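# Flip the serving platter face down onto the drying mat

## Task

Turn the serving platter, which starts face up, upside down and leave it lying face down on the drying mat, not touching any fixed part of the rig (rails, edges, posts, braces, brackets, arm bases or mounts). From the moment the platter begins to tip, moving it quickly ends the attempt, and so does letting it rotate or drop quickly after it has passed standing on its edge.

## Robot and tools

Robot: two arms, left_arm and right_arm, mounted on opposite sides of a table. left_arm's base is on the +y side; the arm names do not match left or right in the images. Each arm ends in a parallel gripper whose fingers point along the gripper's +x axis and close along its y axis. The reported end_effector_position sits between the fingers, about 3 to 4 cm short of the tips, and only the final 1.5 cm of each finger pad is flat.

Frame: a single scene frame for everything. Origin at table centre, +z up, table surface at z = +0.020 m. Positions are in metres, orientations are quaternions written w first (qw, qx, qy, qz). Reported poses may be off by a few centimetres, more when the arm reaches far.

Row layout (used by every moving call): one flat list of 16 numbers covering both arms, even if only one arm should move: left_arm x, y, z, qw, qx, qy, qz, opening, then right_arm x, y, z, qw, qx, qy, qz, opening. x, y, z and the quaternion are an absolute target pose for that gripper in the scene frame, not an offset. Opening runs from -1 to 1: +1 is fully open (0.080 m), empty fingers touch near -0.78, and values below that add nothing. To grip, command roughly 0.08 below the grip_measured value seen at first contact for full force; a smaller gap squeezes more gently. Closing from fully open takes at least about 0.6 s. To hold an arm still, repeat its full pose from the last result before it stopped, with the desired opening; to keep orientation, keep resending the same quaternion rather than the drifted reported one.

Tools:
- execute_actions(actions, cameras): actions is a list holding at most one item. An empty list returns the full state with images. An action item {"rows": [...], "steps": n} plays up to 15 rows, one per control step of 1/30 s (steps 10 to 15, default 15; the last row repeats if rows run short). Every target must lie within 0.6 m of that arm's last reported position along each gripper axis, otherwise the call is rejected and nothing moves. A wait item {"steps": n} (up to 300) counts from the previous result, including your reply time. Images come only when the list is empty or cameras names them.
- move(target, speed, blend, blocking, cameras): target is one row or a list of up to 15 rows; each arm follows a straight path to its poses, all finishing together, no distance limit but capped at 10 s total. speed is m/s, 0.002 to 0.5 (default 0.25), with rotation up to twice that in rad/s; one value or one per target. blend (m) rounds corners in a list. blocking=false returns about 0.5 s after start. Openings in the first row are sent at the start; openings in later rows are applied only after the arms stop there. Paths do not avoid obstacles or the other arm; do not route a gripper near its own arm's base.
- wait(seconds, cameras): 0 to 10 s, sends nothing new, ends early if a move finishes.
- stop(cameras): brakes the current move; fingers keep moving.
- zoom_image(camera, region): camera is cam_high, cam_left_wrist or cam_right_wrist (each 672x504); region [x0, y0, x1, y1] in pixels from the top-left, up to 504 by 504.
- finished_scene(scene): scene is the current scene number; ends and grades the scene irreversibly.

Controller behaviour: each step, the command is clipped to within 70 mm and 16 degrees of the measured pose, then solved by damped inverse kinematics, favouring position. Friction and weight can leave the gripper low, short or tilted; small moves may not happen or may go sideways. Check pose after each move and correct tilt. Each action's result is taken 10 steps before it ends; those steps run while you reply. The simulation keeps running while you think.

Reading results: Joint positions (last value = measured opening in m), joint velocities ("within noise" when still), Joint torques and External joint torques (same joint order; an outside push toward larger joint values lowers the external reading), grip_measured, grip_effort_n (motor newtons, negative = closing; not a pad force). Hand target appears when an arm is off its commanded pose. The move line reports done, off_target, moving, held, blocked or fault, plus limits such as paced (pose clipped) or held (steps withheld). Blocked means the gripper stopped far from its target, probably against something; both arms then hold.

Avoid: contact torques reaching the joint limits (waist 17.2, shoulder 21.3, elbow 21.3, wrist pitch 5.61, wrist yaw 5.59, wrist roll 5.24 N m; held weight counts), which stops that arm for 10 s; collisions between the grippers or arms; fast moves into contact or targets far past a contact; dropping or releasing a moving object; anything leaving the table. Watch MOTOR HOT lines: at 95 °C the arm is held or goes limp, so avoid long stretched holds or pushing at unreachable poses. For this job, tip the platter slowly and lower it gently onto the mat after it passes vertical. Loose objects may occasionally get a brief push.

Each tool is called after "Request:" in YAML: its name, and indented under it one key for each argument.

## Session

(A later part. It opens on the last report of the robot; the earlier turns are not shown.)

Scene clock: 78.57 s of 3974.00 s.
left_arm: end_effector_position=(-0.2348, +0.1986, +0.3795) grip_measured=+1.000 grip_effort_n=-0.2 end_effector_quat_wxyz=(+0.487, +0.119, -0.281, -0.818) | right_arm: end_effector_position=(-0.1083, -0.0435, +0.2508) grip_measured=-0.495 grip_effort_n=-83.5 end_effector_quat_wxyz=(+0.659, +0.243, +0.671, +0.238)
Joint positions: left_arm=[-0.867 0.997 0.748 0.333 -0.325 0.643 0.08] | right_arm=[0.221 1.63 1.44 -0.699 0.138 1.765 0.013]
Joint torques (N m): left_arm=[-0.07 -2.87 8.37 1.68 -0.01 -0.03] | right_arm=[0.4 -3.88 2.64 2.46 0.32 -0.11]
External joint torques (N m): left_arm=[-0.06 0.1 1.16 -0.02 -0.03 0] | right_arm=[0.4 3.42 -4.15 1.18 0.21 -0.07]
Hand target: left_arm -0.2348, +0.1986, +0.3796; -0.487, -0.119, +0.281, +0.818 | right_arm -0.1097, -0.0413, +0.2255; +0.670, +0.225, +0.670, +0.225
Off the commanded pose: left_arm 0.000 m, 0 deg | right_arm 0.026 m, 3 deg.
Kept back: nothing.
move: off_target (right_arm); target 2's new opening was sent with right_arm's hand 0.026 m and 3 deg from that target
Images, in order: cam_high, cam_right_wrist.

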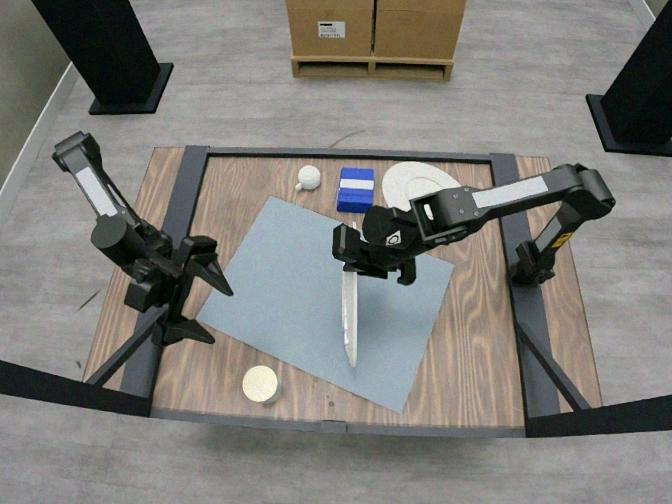

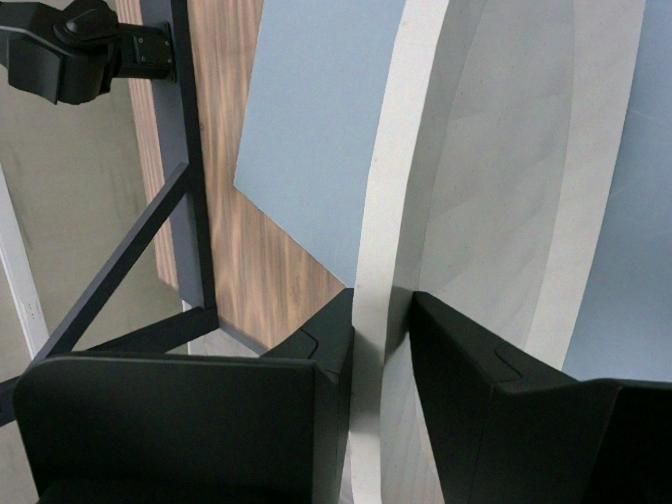

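Request:
move:
  target: [-0.2348,0.1986,0.3795,0.487,0.119,-0.281,-0.818,1,-0.11,-0.105,0.215,0.67,0.225,0.67,0.225,-0.7]
  speed: 0.035
  cameras: ["cam_high","cam_right_wrist"]

Request:
zoom_image:
  camera: "cam_high"
  region: [260, 200, 470, 380]

Scene clock: 81.37 s of 3974.00 s.
left_arm: end_effector_position=(-0.2348, +0.1986, +0.3795) grip_measured=+1.000 grip_effort_n=-0.2 end_effector_quat_wxyz=(+0.487, +0.119, -0.281, -0.818) | right_arm: end_effector_position=(-0.1086, -0.1016, +0.2413) grip_measured=-0.626 grip_effort_n=-83.5 end_effector_quat_wxyz=(+0.657, +0.251, +0.667, +0.245)
Joint positions: left_arm=[-0.867 0.997 0.748 0.333 -0.325 0.643 0.08] | right_arm=[0.276 1.403 1.178 -0.648 0.18 1.805 0.007]
Joint torques (N m): left_arm=[-0.07 -2.87 8.37 1.68 -0.01 -0.03] | right_arm=[0.29 -2.82 2.19 0.93 0.07 0.1]
External joint torques (N m): left_arm=[-0.07 0.05 1.22 0.01 -0.03 0] | right_arm=[0.26 2.7 -4.61 -0.38 -0.06 0.13]
Hand target: left_arm -0.2348, +0.1986, +0.3796; -0.487, -0.119, +0.281, +0.818 | right_arm -0.1097, -0.1059, +0.2158; +0.670, +0.225, +0.670, +0.225
Off the commanded pose: left_arm 0.000 m, 0 deg | right_arm 0.027 m, 4 deg.
Kept back: nothing.
move: off_target (right_arm)
Images, in order: cam_high, cam_right_wrist.

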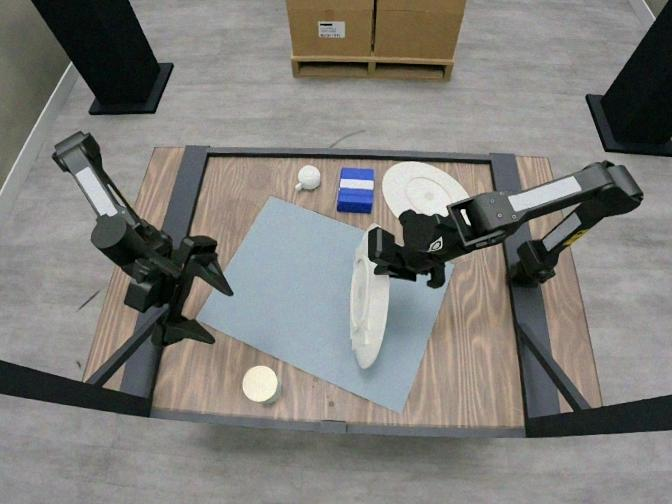

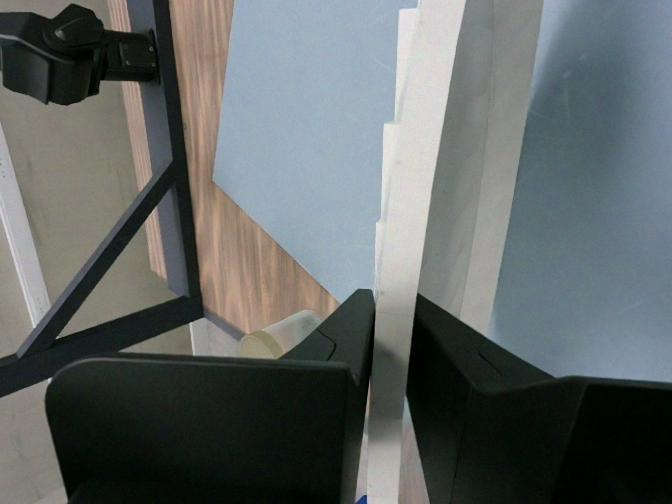

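Scaled by 2.400 from the camera's 672x504 image, which has a finer 960x720 frame.

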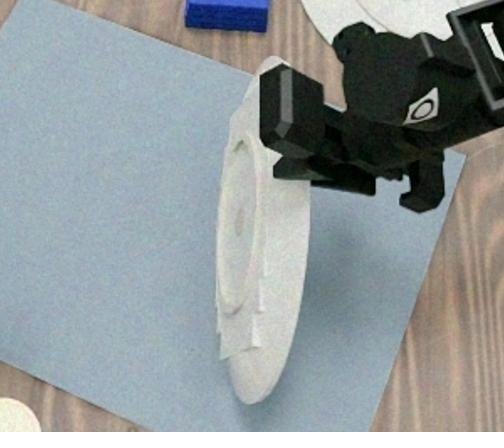

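Request:
move:
  target: [-0.2348,0.1986,0.3795,0.487,0.119,-0.281,-0.818,1,-0.11,-0.125,0.165,0.65,0.278,0.65,0.278,-0.75]
  speed: 0.035
  cameras: ["cam_high","cam_right_wrist"]

Request:
zoom_image:
  camera: "cam_high"
  region: [260, 200, 470, 380]

Scene clock: 84.70 s of 3974.00 s.
left_arm: end_effector_position=(-0.2348, +0.1986, +0.3795) grip_measured=+1.000 grip_effort_n=-0.2 end_effector_quat_wxyz=(+0.487, +0.119, -0.281, -0.818) | right_arm: end_effector_position=(-0.1064, -0.1232, +0.2312) grip_measured=-0.537 grip_effort_n=-83.5 end_effector_quat_wxyz=(+0.614, +0.340, +0.636, +0.320)
Joint positions: left_arm=[-0.867 0.997 0.748 0.333 -0.325 0.643 0.08] | right_arm=[0.324 1.186 0.819 -0.257 0.265 1.806 0.011]
Joint torques (N m): left_arm=[-0.02 -2.85 8.36 1.65 0.01 -0.03] | right_arm=[-0.13 -1.99 5.27 2.06 0.14 0.01]
External joint torques (N m): left_arm=[-0.03 -0.02 1.3 0.01 0 -0.01] | right_arm=[-0.12 2.1 -1.74 0.53 0 0.06]
Hand target: left_arm -0.2348, +0.1986, +0.3795; -0.487, -0.119, +0.281, +0.818 | right_arm -0.1074, -0.1210, +0.2224; +0.619, +0.334, +0.637, +0.316
Off the commanded pose: left_arm 0.000 m, 0 deg | right_arm 0.066 m, 10 deg.
Kept back: nothing.
move: blocked (right_arm; both arms now hold where they are)
Images, in order: cam_high, cam_right_wrist.

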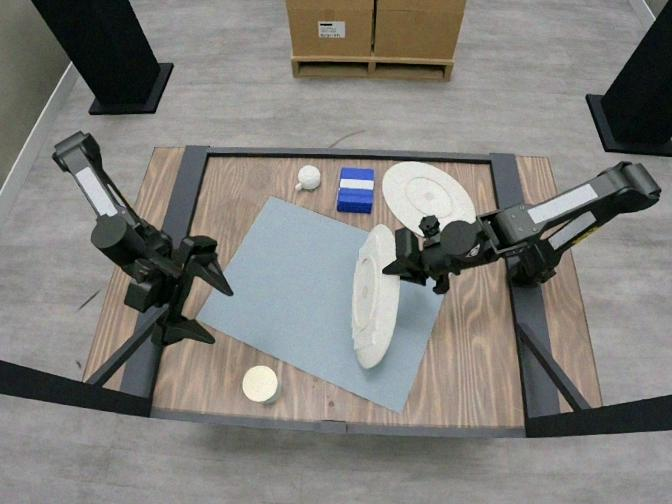

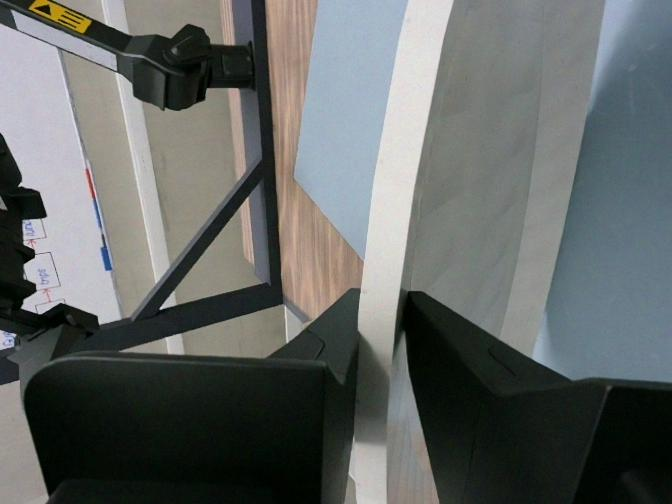

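Scaled by 2.400 from the camera's 672x504 image, which has a finer 960x720 frame.

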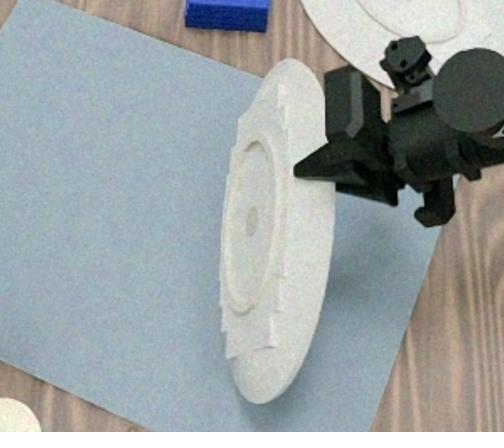

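Request:
move:
  target: [-0.2348,0.1986,0.3795,0.487,0.119,-0.281,-0.818,1,-0.11,-0.172,0.18,0.64,0.30,0.64,0.30,-0.65]
  speed: 0.035
  cameras: ["cam_high","cam_right_wrist"]

Request:
zoom_image:
  camera: "cam_high"
  region: [260, 200, 470, 380]

Scene clock: 87.43 s of 3974.00 s.
left_arm: end_effector_position=(-0.2348, +0.1986, +0.3795) grip_measured=+1.000 grip_effort_n=-0.2 end_effector_quat_wxyz=(+0.487, +0.119, -0.281, -0.818) | right_arm: end_effector_position=(-0.1101, -0.1656, +0.2070) grip_measured=-0.634 grip_effort_n=-78.8 end_effector_quat_wxyz=(+0.622, +0.331, +0.635, +0.318)
Joint positions: left_arm=[-0.867 0.997 0.748 0.333 -0.325 0.643 0.08] | right_arm=[0.418 1.041 0.662 -0.282 0.342 1.856 0.006]
Joint torques (N m): left_arm=[-0.08 -2.88 8.38 1.68 -0.01 -0.03] | right_arm=[0.32 -0.27 2.29 0.18 -0.16 0.12]
External joint torques (N m): left_arm=[-0.09 0.1 1.17 -0.02 -0.02 0] | right_arm=[0.32 2.74 -4.64 -1.3 -0.33 0.16]
Hand target: left_arm -0.2348, +0.1986, +0.3796; -0.487, -0.119, +0.281, +0.818 | right_arm -0.1094, -0.1730, +0.1808; +0.640, +0.300, +0.640, +0.300
Off the commanded pose: left_arm 0.000 m, 0 deg | right_arm 0.028 m, 5 deg.
Kept back: nothing.
move: off_target (right_arm)
Images, in order: cam_high, cam_right_wrist.

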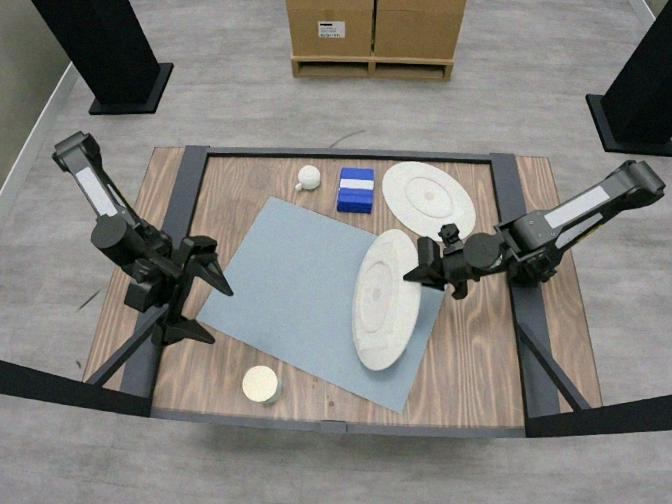

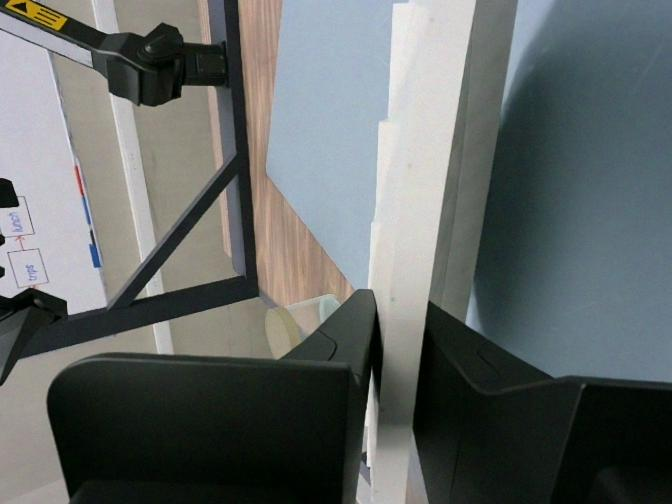

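Scaled by 2.400 from the camera's 672x504 image, which has a finer 960x720 frame.

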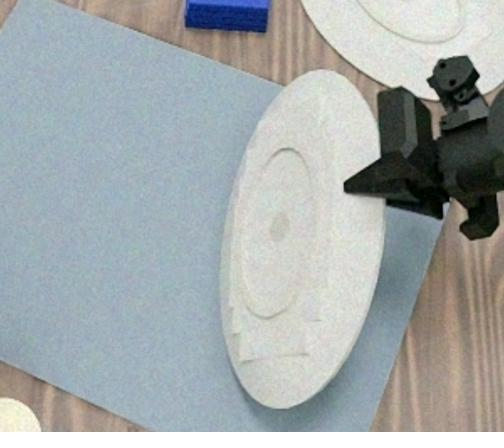

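Request:
move:
  target: [-0.2348,0.1986,0.3795,0.487,0.119,-0.281,-0.818,1,-0.11,-0.075,0.196,0.635,0.312,0.635,0.312,-0.75]
  speed: 0.04
  cameras: ["cam_high","cam_right_wrist"]

Request:
zoom_image:
  camera: "cam_high"
  region: [260, 200, 470, 380]

Scene clock: 91.07 s of 3974.00 s.
left_arm: end_effector_position=(-0.2348, +0.1986, +0.3795) grip_measured=+1.000 grip_effort_n=-0.2 end_effector_quat_wxyz=(+0.487, +0.119, -0.281, -0.818) | right_arm: end_effector_position=(-0.1103, -0.0798, +0.2327) grip_measured=-0.342 grip_effort_n=-83.5 end_effector_quat_wxyz=(+0.614, +0.342, +0.628, +0.335)
Joint positions: left_arm=[-0.867 0.997 0.748 0.333 -0.325 0.643 0.08] | right_arm=[0.287 1.352 0.919 -0.158 0.242 1.756 0.02]
Joint torques (N m): left_arm=[-0.06 -2.86 8.36 1.68 -0.01 -0.03] | right_arm=[-0.83 2.18 3.1 1.87 -0.19 -0.08]
External joint torques (N m): left_arm=[-0.07 0.16 1.08 -0.04 -0.02 0] | right_arm=[-0.8 7.52 -3.91 0.3 -0.31 -0.04]
Motor temperatures (°C): left_arm=[30 33 36 33 25 31] | right_arm=[28 41 34 35 31 27]
Hand target: left_arm -0.2348, +0.1986, +0.3796; -0.487, -0.119, +0.281, +0.818 | right_arm -0.1092, -0.0782, +0.1971; +0.635, +0.312, +0.635, +0.311
Off the commanded pose: left_arm 0.000 m, 0 deg | right_arm 0.037 m, 5 deg.
Kept back: nothing.
move: off_target (right_arm)
Images, in order: cam_high, cam_right_wrist.

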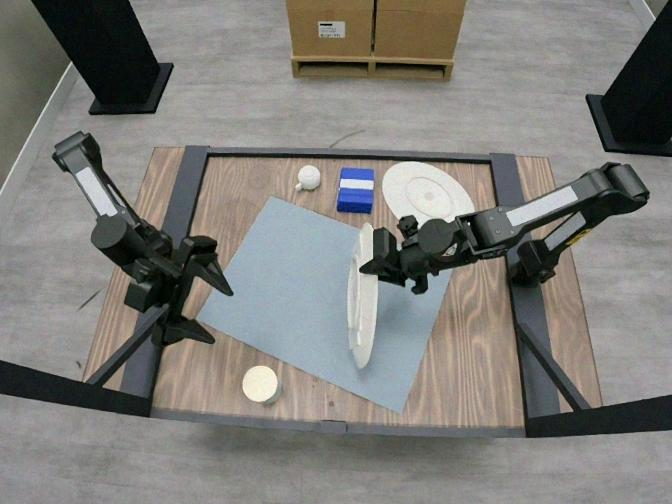

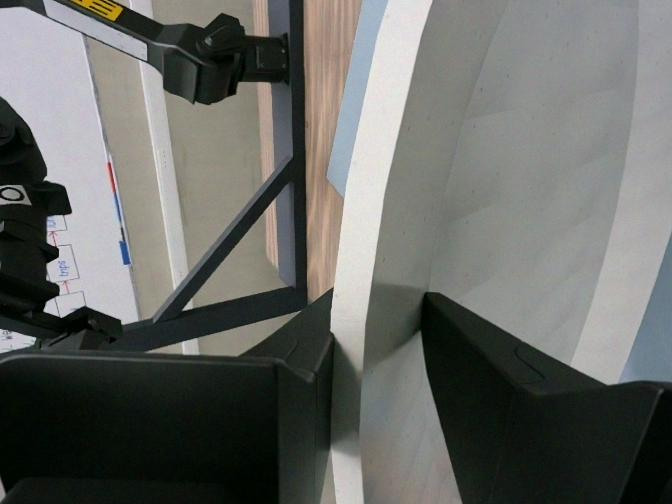

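Scaled by 2.400 from the camera's 672x504 image, which has a finer 960x720 frame.

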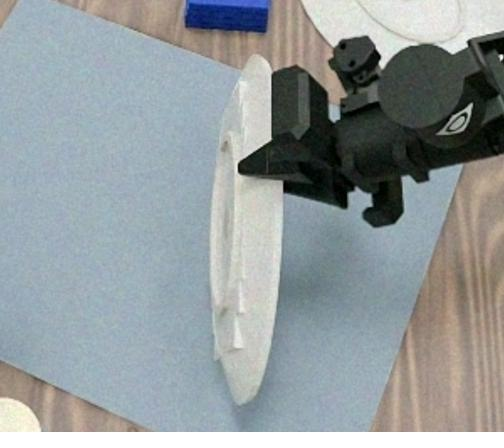

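Request:
move:
  target:
    - [-0.2348,0.1986,0.3795,0.487,0.119,-0.281,-0.818,1,-0.11,-0.08,0.26,0.675,0.21,0.675,0.21,-0.75]
    - [-0.2348,0.1986,0.3795,0.487,0.119,-0.281,-0.818,1,-0.11,-0.075,0.315,0.69,0.155,0.69,0.155,-0.95]
  speed: 0.05
  cameras: ["cam_high","cam_right_wrist"]

Request:
zoom_image:
  camera: "cam_high"
  region: [260, 200, 470, 380]

Scene clock: 97.37 s of 3974.00 s.
left_arm: end_effector_position=(-0.2348, +0.1986, +0.3795) grip_measured=+1.000 grip_effort_n=-0.2 end_effector_quat_wxyz=(+0.487, +0.119, -0.281, -0.818) | right_arm: end_effector_position=(-0.1101, -0.0794, +0.2891) grip_measured=-0.640 grip_effort_n=-83.5 end_effector_quat_wxyz=(+0.703, +0.123, +0.688, +0.130)
Joint positions: left_arm=[-0.867 0.997 0.748 0.333 -0.325 0.643 0.08] | right_arm=[0.235 1.808 1.952 -1.37 0.106 1.792 0.006]
Joint torques (N m): left_arm=[-0.06 -2.87 8.36 1.68 -0.01 -0.03] | right_arm=[-0.41 -12.72 10.18 1.26 0.09 0.05]
External joint torques (N m): left_arm=[-0.07 0.06 1.21 0.01 -0.02 0] | right_arm=[-0.42 -4.84 4.21 0.42 -0.02 0.07]
Hand target: left_arm -0.2348, +0.1986, +0.3796; -0.487, -0.119, +0.281, +0.818 | right_arm -0.1098, -0.0762, +0.3147; +0.690, +0.155, +0.690, +0.155
Off the commanded pose: left_arm 0.000 m, 0 deg | right_arm 0.026 m, 5 deg.
Kept back: nothing.
move: off_target (right_arm); target 2's new opening was sent with right_arm's hand 0.026 m and 5 deg from that target
Images, in order: cam_high, cam_right_wrist.

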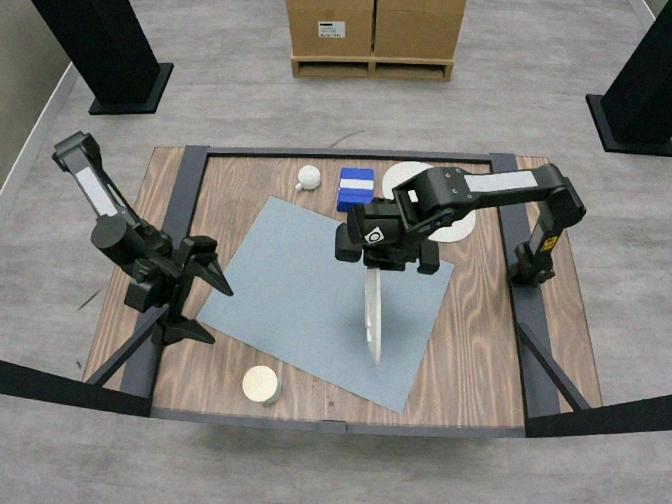

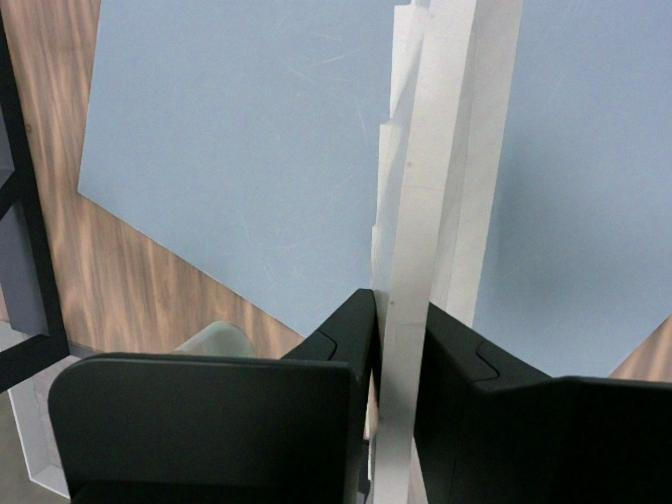

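Scaled by 2.400 from the camera's 672x504 image, which has a finer 960x720 frame.

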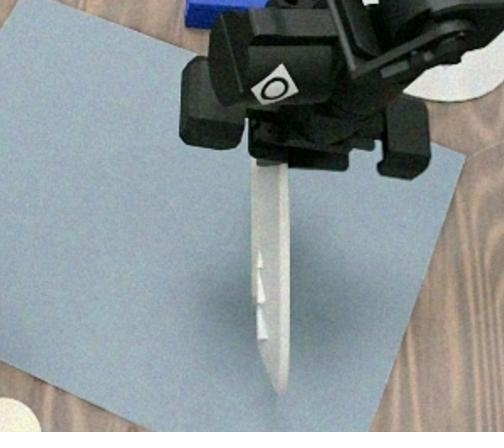

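Request:
move:
  target: [-0.2348,0.1986,0.3795,0.487,0.119,-0.281,-0.818,1,-0.11,0.025,0.305,0.685,0.175,0.685,0.175,-0.95]
  speed: 0.06
  cameras: ["cam_high","cam_right_wrist"]

Request:
zoom_image:
  camera: "cam_high"
  region: [220, 200, 430, 380]

Scene clock: 99.87 s of 3974.00 s.
left_arm: end_effector_position=(-0.2348, +0.1986, +0.3795) grip_measured=+1.000 grip_effort_n=-0.2 end_effector_quat_wxyz=(+0.487, +0.119, -0.281, -0.818) | right_arm: end_effector_position=(-0.1097, +0.0188, +0.2694) grip_measured=-0.640 grip_effort_n=-83.5 end_effector_quat_wxyz=(+0.693, +0.157, +0.685, +0.162)
Joint positions: left_arm=[-0.867 0.997 0.748 0.333 -0.325 0.643 0.08] | right_arm=[0.18 2.132 2.297 -1.29 0.096 1.738 0.006]
Joint torques (N m): left_arm=[-0.07 -2.87 8.38 1.68 -0.01 -0.03] | right_arm=[-0.22 -16.66 10.54 2.03 0.07 -0.13]
External joint torques (N m): left_arm=[-0.08 0.07 1.24 0.01 -0.02 -0.01] | right_arm=[-0.23 -6.58 4.57 1.04 -0.03 -0.11]
Hand target: left_arm -0.2348, +0.1986, +0.3796; -0.487, -0.119, +0.281, +0.818 | right_arm -0.1095, +0.0223, +0.3043; +0.677, +0.194, +0.683, +0.196
Off the commanded pose: left_arm 0.000 m, 0 deg | right_arm 0.036 m, 3 deg.
joint sent to its limit (right arm) — joint 3 (elbow), upper limit, where the elbow is as straight as it goes.
Kept back: nothing.
move: off_target (right_arm)
Images, in order: cam_high, cam_right_wrist.

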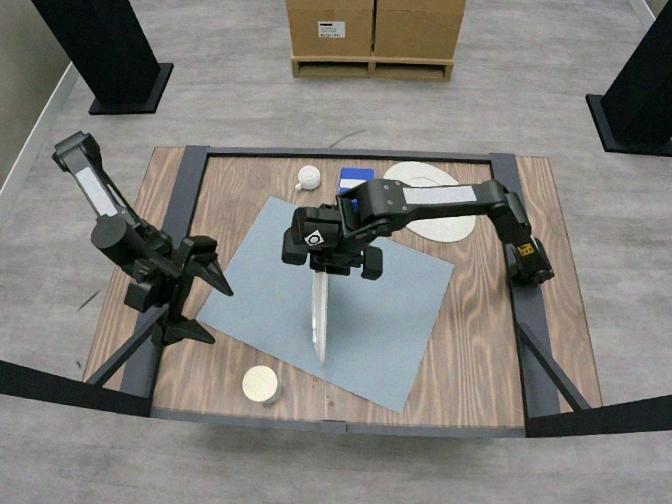

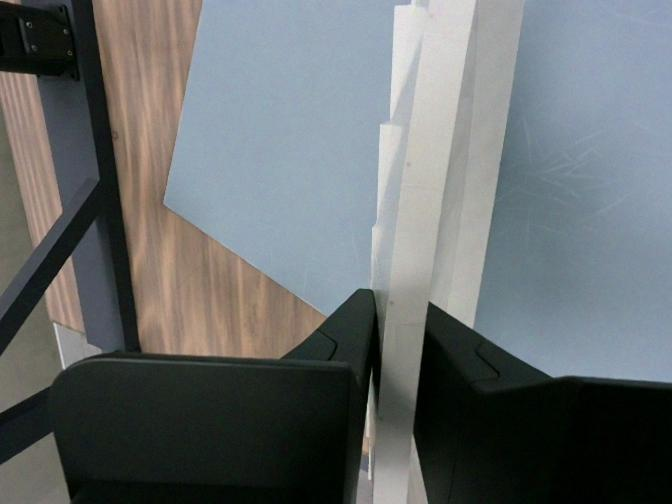

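Scaled by 2.400 from the camera's 672x504 image, which has a finer 960x720 frame.

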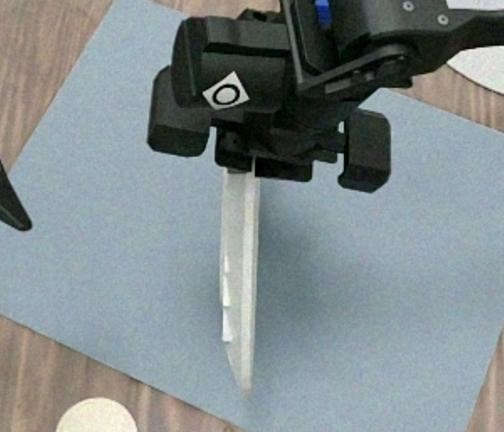

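Request:
move:
  target:
    - [-0.2348,0.1986,0.3795,0.487,0.119,-0.281,-0.818,1,-0.11,0.0,0.23,0.677,0.205,0.677,0.205,-0.8]
    - [-0.2348,0.1986,0.3795,0.487,0.119,-0.281,-0.818,1,-0.11,-0.045,0.195,0.66,0.25,0.66,0.25,-0.8]
    - [-0.2348,0.1986,0.3795,0.487,0.119,-0.281,-0.818,1,-0.11,-0.075,0.17,0.645,0.29,0.645,0.29,-0.8]
  speed: 0.04
  blend: 0.01
  cameras: ["cam_high","cam_right_wrist"]

Request:
zoom_image:
  camera: "cam_high"
  region: [220, 200, 430, 380]

Scene clock: 105.97 s of 3974.00 s.
left_arm: end_effector_position=(-0.2348, +0.1986, +0.3795) grip_measured=+1.000 grip_effort_n=-0.2 end_effector_quat_wxyz=(+0.487, +0.119, -0.281, -0.818) | right_arm: end_effector_position=(-0.1075, -0.0718, +0.2143) grip_measured=-0.640 grip_effort_n=-83.5 end_effector_quat_wxyz=(+0.624, +0.330, +0.633, +0.319) end_effector_velocity=(+0.010, -0.025, +0.212) end_effector_angular_velocity=(+0.526, +0.134, -0.011)
Joint positions: left_arm=[-0.867 0.997 0.748 0.333 -0.325 0.643 0.08] | right_arm=[0.269 1.412 0.925 -0.149 0.226 1.758 0.006]
Joint velocities: left_arm=[within noise] | right_arm=[0.002 -0.501 0.066 -0.022 0.022 -0.007 0]
Joint torques (N m): left_arm=[-0.04 -2.87 8.36 1.67 0 -0.03] | right_arm=[0.02 -0.78 4.89 1.19 -0.11 0.07]
External joint torques (N m): left_arm=[-0.05 0.04 1.21 0 -0.02 0] | right_arm=[0.17 9.09 -5.9 -1.05 -0.37 0.18]
Hand target: left_arm -0.2348, +0.1986, +0.3795; -0.487, -0.119, +0.281, +0.818 | right_arm -0.1077, -0.0716, +0.2108; +0.626, +0.327, +0.634, +0.316
Off the commanded pose: left_arm 0.000 m, 0 deg | right_arm 0.044 m, 6 deg.
blocked (right_arm)
Kept back: nothing.
move: off_target (right_arm)
Images, in order: cam_high, cam_right_wrist.

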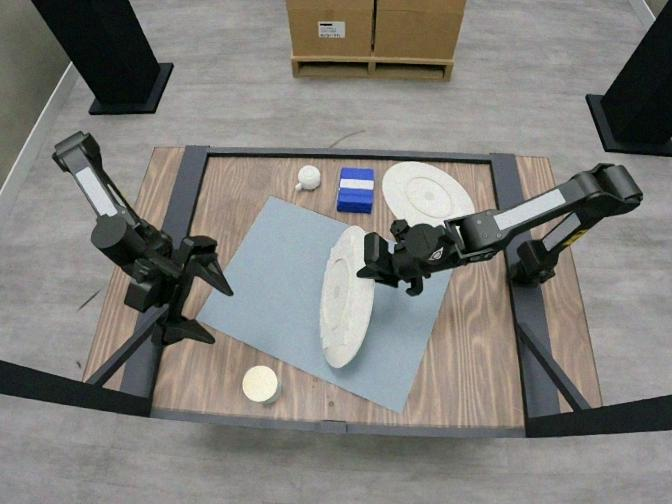

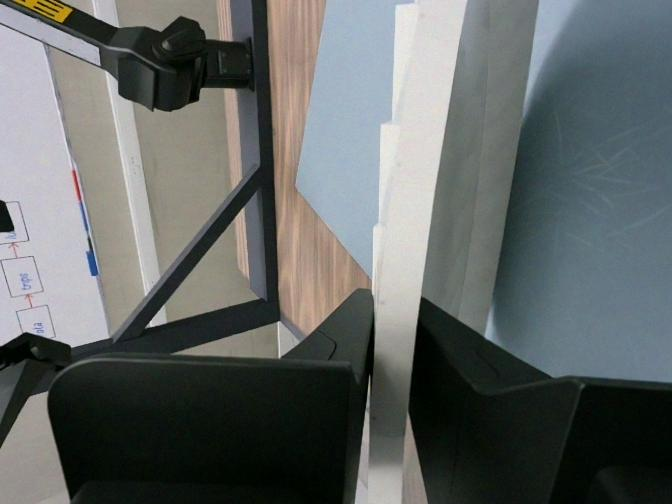

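Scaled by 2.400 from the camera's 672x504 image, which has a finer 960x720 frame.

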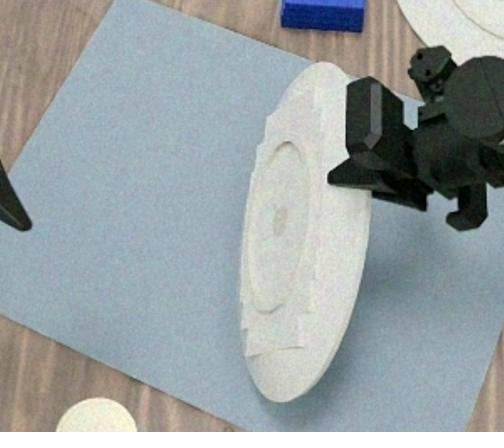

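Request:
move:
  target: [-0.2348,0.1986,0.3795,0.487,0.119,-0.281,-0.818,1,-0.11,-0.12,0.17,0.635,0.312,0.635,0.312,-0.72]
  speed: 0.035
  cameras: ["cam_high","cam_right_wrist"]

Request:
zoom_image:
  camera: "cam_high"
  region: [250, 200, 460, 380]

Scene clock: 108.33 s of 3974.00 s.
left_arm: end_effector_position=(-0.2348, +0.1986, +0.3795) grip_measured=+1.000 grip_effort_n=-0.2 end_effector_quat_wxyz=(+0.487, +0.119, -0.281, -0.818) | right_arm: end_effector_position=(-0.1082, -0.1081, +0.1929) grip_measured=-0.622 grip_effort_n=-83.5 end_effector_quat_wxyz=(+0.620, +0.343, +0.626, +0.326)
Joint positions: left_arm=[-0.867 0.997 0.748 0.333 -0.325 0.643 0.08] | right_arm=[0.322 1.289 0.722 -0.046 0.284 1.789 0.007]
Joint torques (N m): left_arm=[-0.06 -2.88 8.38 1.68 -0.01 -0.03] | right_arm=[0.75 -4.86 2.09 -0.75 -0.16 0]
External joint torques (N m): left_arm=[-0.06 0.09 1.16 -0.02 -0.02 0] | right_arm=[0.76 -0.28 -4.63 -2.28 -0.3 0.05]
Hand target: left_arm -0.2348, +0.1986, +0.3796; -0.487, -0.119, +0.281, +0.818 | right_arm -0.1096, -0.1200, +0.1706; +0.635, +0.312, +0.635, +0.312
Off the commanded pose: left_arm 0.000 m, 0 deg | right_arm 0.026 m, 4 deg.
Kept back: nothing.
move: off_target (right_arm)
Images, in order: cam_high, cam_right_wrist.

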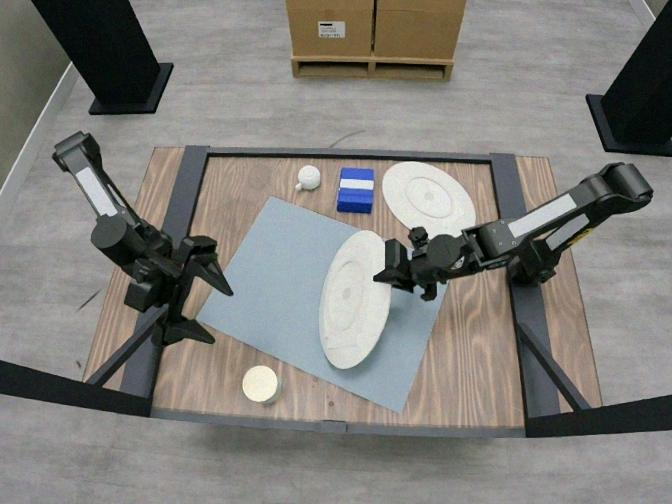

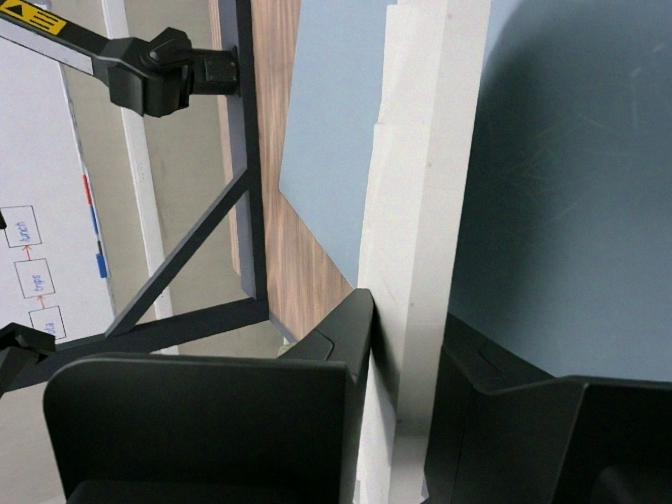

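Scaled by 2.400 from the camera's 672x504 image, which has a finer 960x720 frame.

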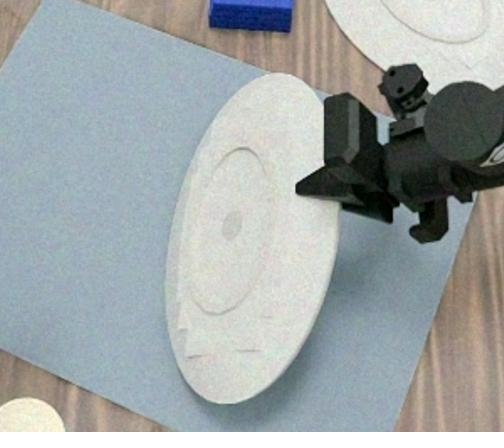

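Request:
move:
  target:
    - [-0.2348,0.1986,0.3795,0.487,0.119,-0.281,-0.818,1,-0.11,-0.125,0.16,0.635,0.312,0.635,0.312,-0.62]
    - [-0.2348,0.1986,0.3795,0.487,0.119,-0.281,-0.818,1,-0.11,-0.14,0.12,0.63,0.322,0.63,0.322,-0.5]
  speed: 0.035
  cameras: ["cam_high","cam_right_wrist"]

Request:
zoom_image:
  camera: "cam_high"
  region: [250, 200, 460, 380]

Scene clock: 111.60 s of 3974.00 s.
left_arm: end_effector_position=(-0.2348, +0.1986, +0.3795) grip_measured=+1.000 grip_effort_n=-0.2 end_effector_quat_wxyz=(+0.487, +0.119, -0.281, -0.818) | right_arm: end_effector_position=(-0.1074, -0.1254, +0.1745) grip_measured=-0.606 grip_effort_n=-67.7 end_effector_quat_wxyz=(+0.594, +0.389, +0.608, +0.355)
Joint positions: left_arm=[-0.867 0.997 0.748 0.333 -0.325 0.643 0.08] | right_arm=[0.363 1.237 0.51 0.233 0.347 1.799 0.008]
Joint torques (N m): left_arm=[-0.03 -2.86 8.35 1.65 0.02 -0.03] | right_arm=[-0.16 -3.17 5.01 0.67 -0.02 -0.05]
External joint torques (N m): left_arm=[-0.02 0.04 1.24 -0.01 0 0] | right_arm=[-0.13 0.85 -1.55 -0.95 -0.16 -0.01]
Heat: left arm: hottest elbow 37 °C (+3.0 °C/min); right arm: hottest shoulder 39 °C (-5.0 °C/min).
Hand target: left_arm -0.2348, +0.1986, +0.3795; -0.487, -0.119, +0.281, +0.818 | right_arm -0.1077, -0.1271, +0.1665; +0.601, +0.379, +0.611, +0.349
Off the commanded pose: left_arm 0.000 m, 0 deg | right_arm 0.056 m, 10 deg.
Kept back: nothing.
move: blocked (right_arm; both arms now hold where they are); path passed 1 of 2 targets; target 2's new opening was not sent
Images, in order: cam_high, cam_right_wrist.

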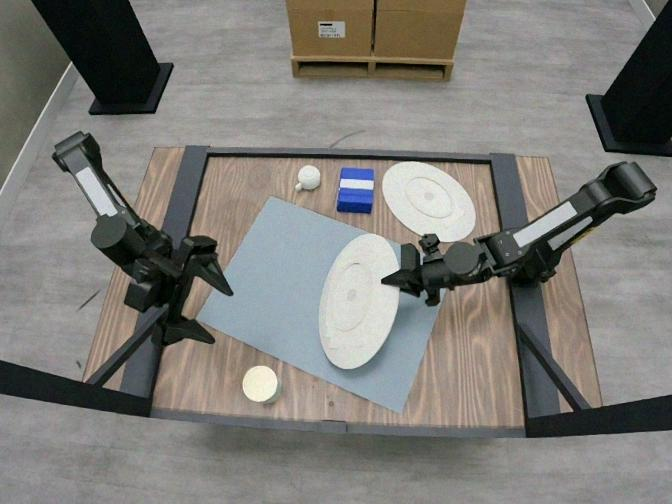

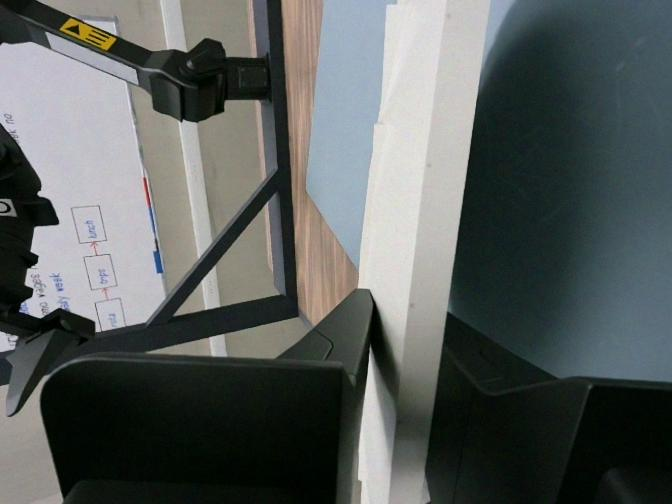

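Scaled by 2.400 from the camera's 672x504 image, which has a finer 960x720 frame.

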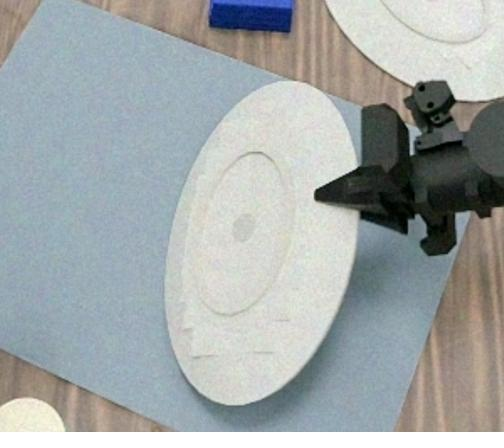

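Request:
move:
  target:
    - [-0.2348,0.1986,0.3795,0.487,0.119,-0.281,-0.818,1,-0.1074,-0.1254,0.1745,0.594,0.389,0.608,0.355,-0.5]
    - [-0.2348,0.1986,0.3795,0.487,0.119,-0.281,-0.818,1,-0.108,-0.148,0.125,0.62,0.34,0.62,0.34,-0.45]
  speed: 0.035
  cameras: ["cam_high","cam_right_wrist"]

Request:
zoom_image:
  camera: "cam_high"
  region: [250, 200, 460, 380]

Scene clock: 115.43 s of 3974.00 s.
left_arm: end_effector_position=(-0.2348, +0.1986, +0.3795) grip_measured=+1.000 grip_effort_n=-0.2 end_effector_quat_wxyz=(+0.487, +0.119, -0.281, -0.818) | right_arm: end_effector_position=(-0.1081, -0.1400, +0.1499) grip_measured=-0.445 grip_effort_n=-24.4 end_effector_quat_wxyz=(+0.601, +0.373, +0.612, +0.354)
Joint positions: left_arm=[-0.867 0.997 0.748 0.333 -0.325 0.643 0.08] | right_arm=[0.383 1.239 0.423 0.29 0.35 1.799 0.015]
Joint torques (N m): left_arm=[-0.07 -2.87 8.36 1.68 -0.01 -0.03] | right_arm=[0.11 -0.61 2.4 -0.12 -0.28 -0.13]
External joint torques (N m): left_arm=[-0.07 0.08 1.18 0 -0.03 0] | right_arm=[0.11 3.05 -3.81 -1.69 -0.42 -0.09]
Hand target: left_arm -0.2348, +0.1986, +0.3796; -0.487, -0.119, +0.281, +0.818 | right_arm -0.1074, -0.1491, +0.1260; +0.620, +0.340, +0.620, +0.340
Off the commanded pose: left_arm 0.000 m, 0 deg | right_arm 0.026 m, 5 deg.
Kept back: nothing.
move: off_target (right_arm); target 2's new opening was sent with right_arm's hand 0.030 m and 5 deg from that target
Images, in order: cam_high, cam_right_wrist.

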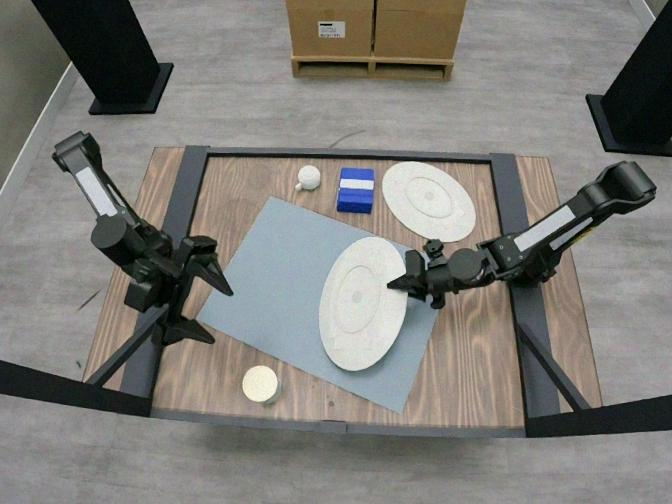

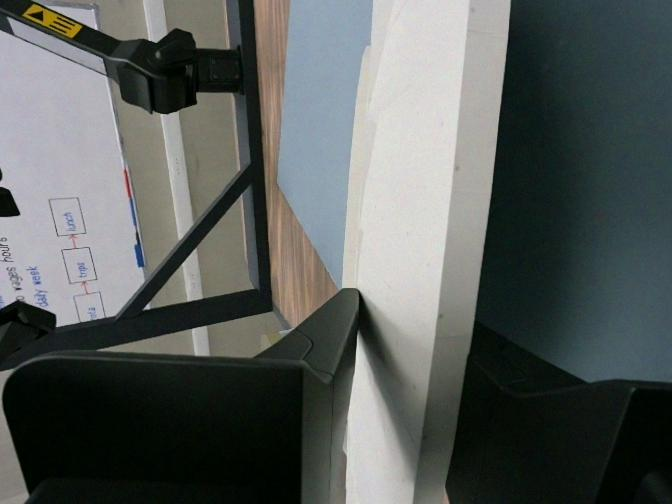

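Scaled by 2.400 from the camera's 672x504 image, which has a finer 960x720 frame.

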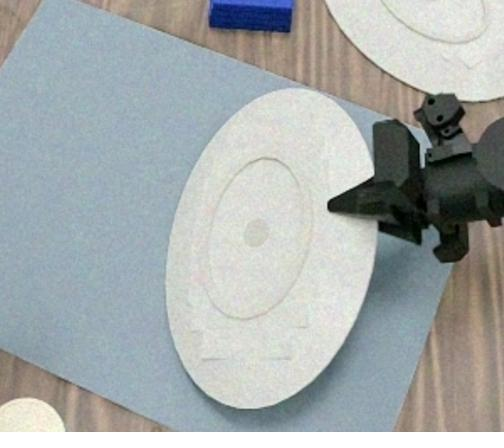

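Request:
move:
  target:
    - [-0.2348,0.1986,0.3795,0.487,0.119,-0.281,-0.818,1,-0.108,-0.142,0.14,0.63,0.32,0.63,0.32,-0.3]
    - [-0.2348,0.1986,0.3795,0.487,0.119,-0.281,-0.818,1,-0.108,-0.152,0.09,0.64,0.30,0.64,0.30,-0.15]
  speed: 0.035
  cameras: ["cam_high","cam_right_wrist"]

Request:
zoom_image:
  camera: "cam_high"
  region: [250, 200, 460, 380]

Scene clock: 119.03 s of 3974.00 s.
left_arm: end_effector_position=(-0.2348, +0.1986, +0.3795) grip_measured=+1.000 grip_effort_n=-0.2 end_effector_quat_wxyz=(+0.487, +0.119, -0.281, -0.818) | right_arm: end_effector_position=(-0.1132, -0.1489, +0.1126) grip_measured=-0.141 grip_effort_n=-44.0 end_effector_quat_wxyz=(+0.622, +0.324, +0.637, +0.321)
Joint positions: left_arm=[-0.867 0.997 0.748 0.333 -0.325 0.643 0.08] | right_arm=[0.391 1.323 0.414 0.248 0.31 1.829 0.029]
Joint torques (N m): left_arm=[-0.07 -2.88 8.37 1.68 -0.01 -0.03] | right_arm=[-1.42 1.74 3.86 0.74 -0.29 0]
External joint torques (N m): left_arm=[-0.06 0.07 1.2 -0.01 -0.02 0] | right_arm=[-1.42 5.62 -1.9 -0.72 -0.44 0.04]
Hand target: left_arm -0.2348, +0.1986, +0.3796; -0.487, -0.119, +0.281, +0.818 | right_arm -0.1077, -0.1538, +0.0913; +0.640, +0.300, +0.640, +0.300
Off the commanded pose: left_arm 0.000 m, 0 deg | right_arm 0.023 m, 4 deg.
Kept back: nothing.
move: off_target (right_arm); target 2's new opening was sent with right_arm's hand 0.038 m and 7 deg from that target
Images, in order: cam_high, cam_right_wrist.

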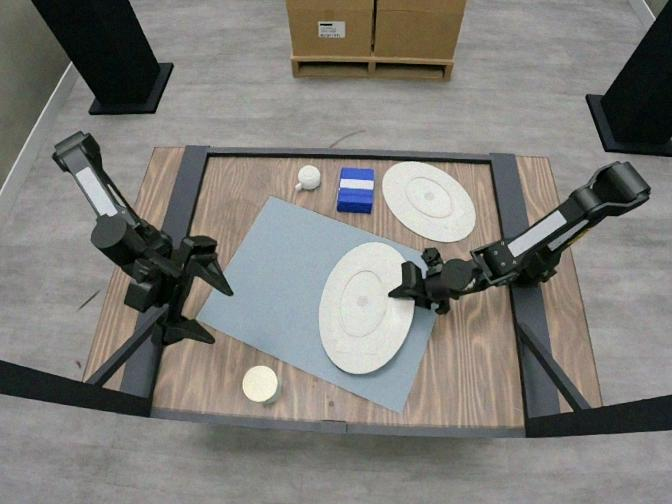

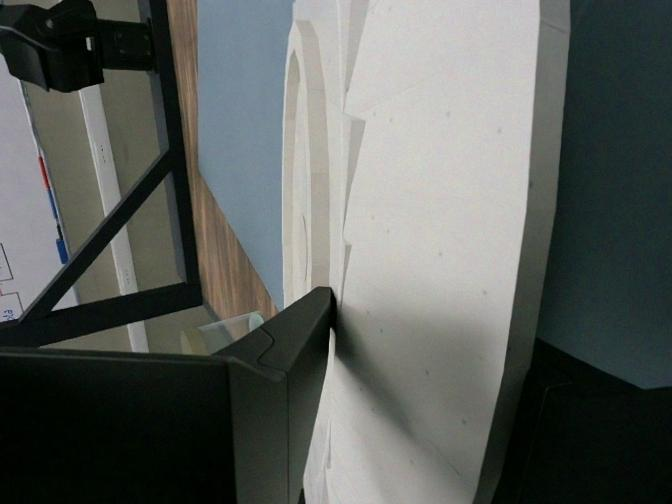

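Scaled by 2.400 from the camera's 672x504 image, which has a finer 960x720 frame.

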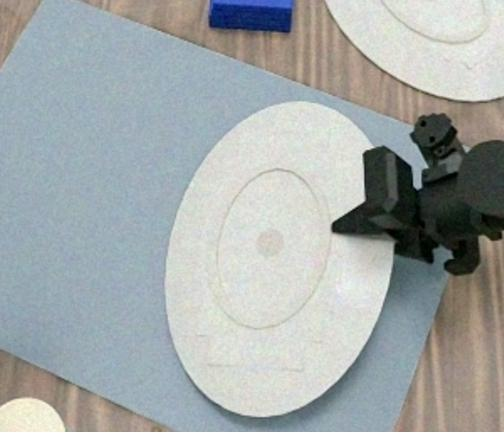

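Request:
move:
  target:
    - [-0.2348,0.1986,0.3795,0.487,0.119,-0.281,-0.818,1,-0.11,-0.15,0.102,0.64,0.30,0.64,0.30,0.1]
    - [-0.2348,0.1986,0.3795,0.487,0.119,-0.281,-0.818,1,-0.11,-0.155,0.062,0.65,0.28,0.65,0.28,0.2]
  speed: 0.035
  cameras: ["cam_high","cam_right_wrist"]

Request:
zoom_image:
  camera: "cam_high"
  region: [250, 200, 460, 380]

Scene clock: 121.67 s of 3974.00 s.
left_arm: end_effector_position=(-0.2348, +0.1986, +0.3795) grip_measured=+1.000 grip_effort_n=-0.2 end_effector_quat_wxyz=(+0.487, +0.119, -0.281, -0.818) | right_arm: end_effector_position=(-0.1137, -0.1538, +0.0726) grip_measured=+0.207 grip_effort_n=-36.0 end_effector_quat_wxyz=(+0.642, +0.290, +0.647, +0.293)
Joint positions: left_arm=[-0.867 0.997 0.748 0.333 -0.325 0.643 0.08] | right_arm=[0.391 1.466 0.394 0.311 0.294 1.847 0.044]
Joint torques (N m): left_arm=[-0.07 -2.87 8.37 1.68 -0.01 -0.03] | right_arm=[-1.41 -1.27 4.48 0.92 -0.24 -0.06]
External joint torques (N m): left_arm=[-0.08 0.13 1.18 -0.01 -0.02 0] | right_arm=[-1.41 3.08 -0.67 -0.49 -0.4 -0.02]
Hand target: left_arm -0.2348, +0.1986, +0.3796; -0.487, -0.119, +0.281, +0.818 | right_arm -0.1099, -0.1555, +0.0624; +0.649, +0.280, +0.650, +0.280
Off the commanded pose: left_arm 0.000 m, 0 deg | right_arm 0.011 m, 2 deg.
Kept back: nothing.
move: off_target (right_arm); target 2's new opening was sent with right_arm's hand 0.021 m and 4 deg from that target
Images, in order: cam_high, cam_right_wrist.

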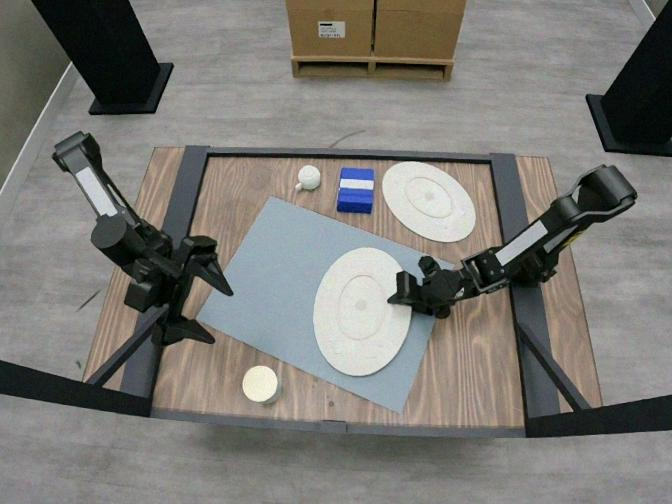

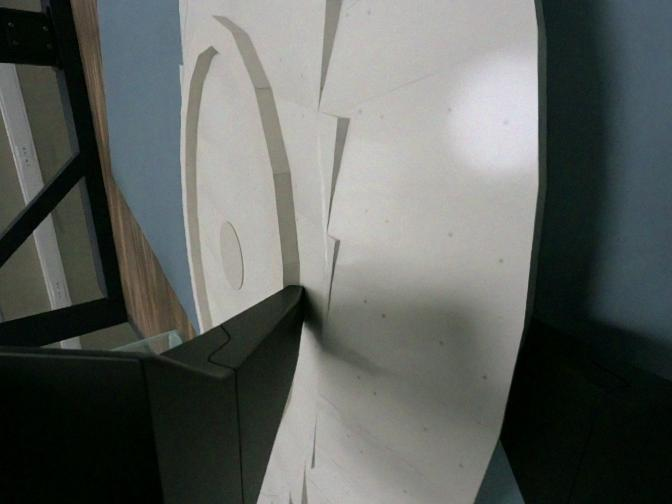

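Scaled by 2.400 from the camera's 672x504 image, which has a finer 960x720 frame.

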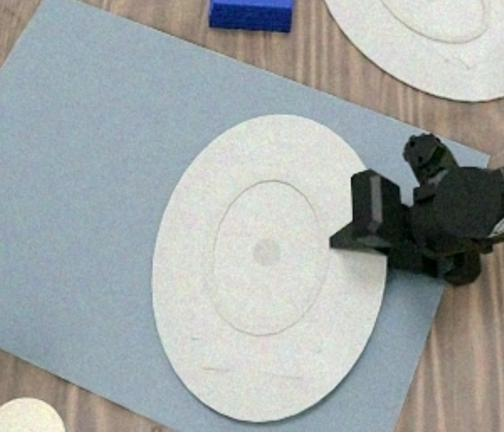

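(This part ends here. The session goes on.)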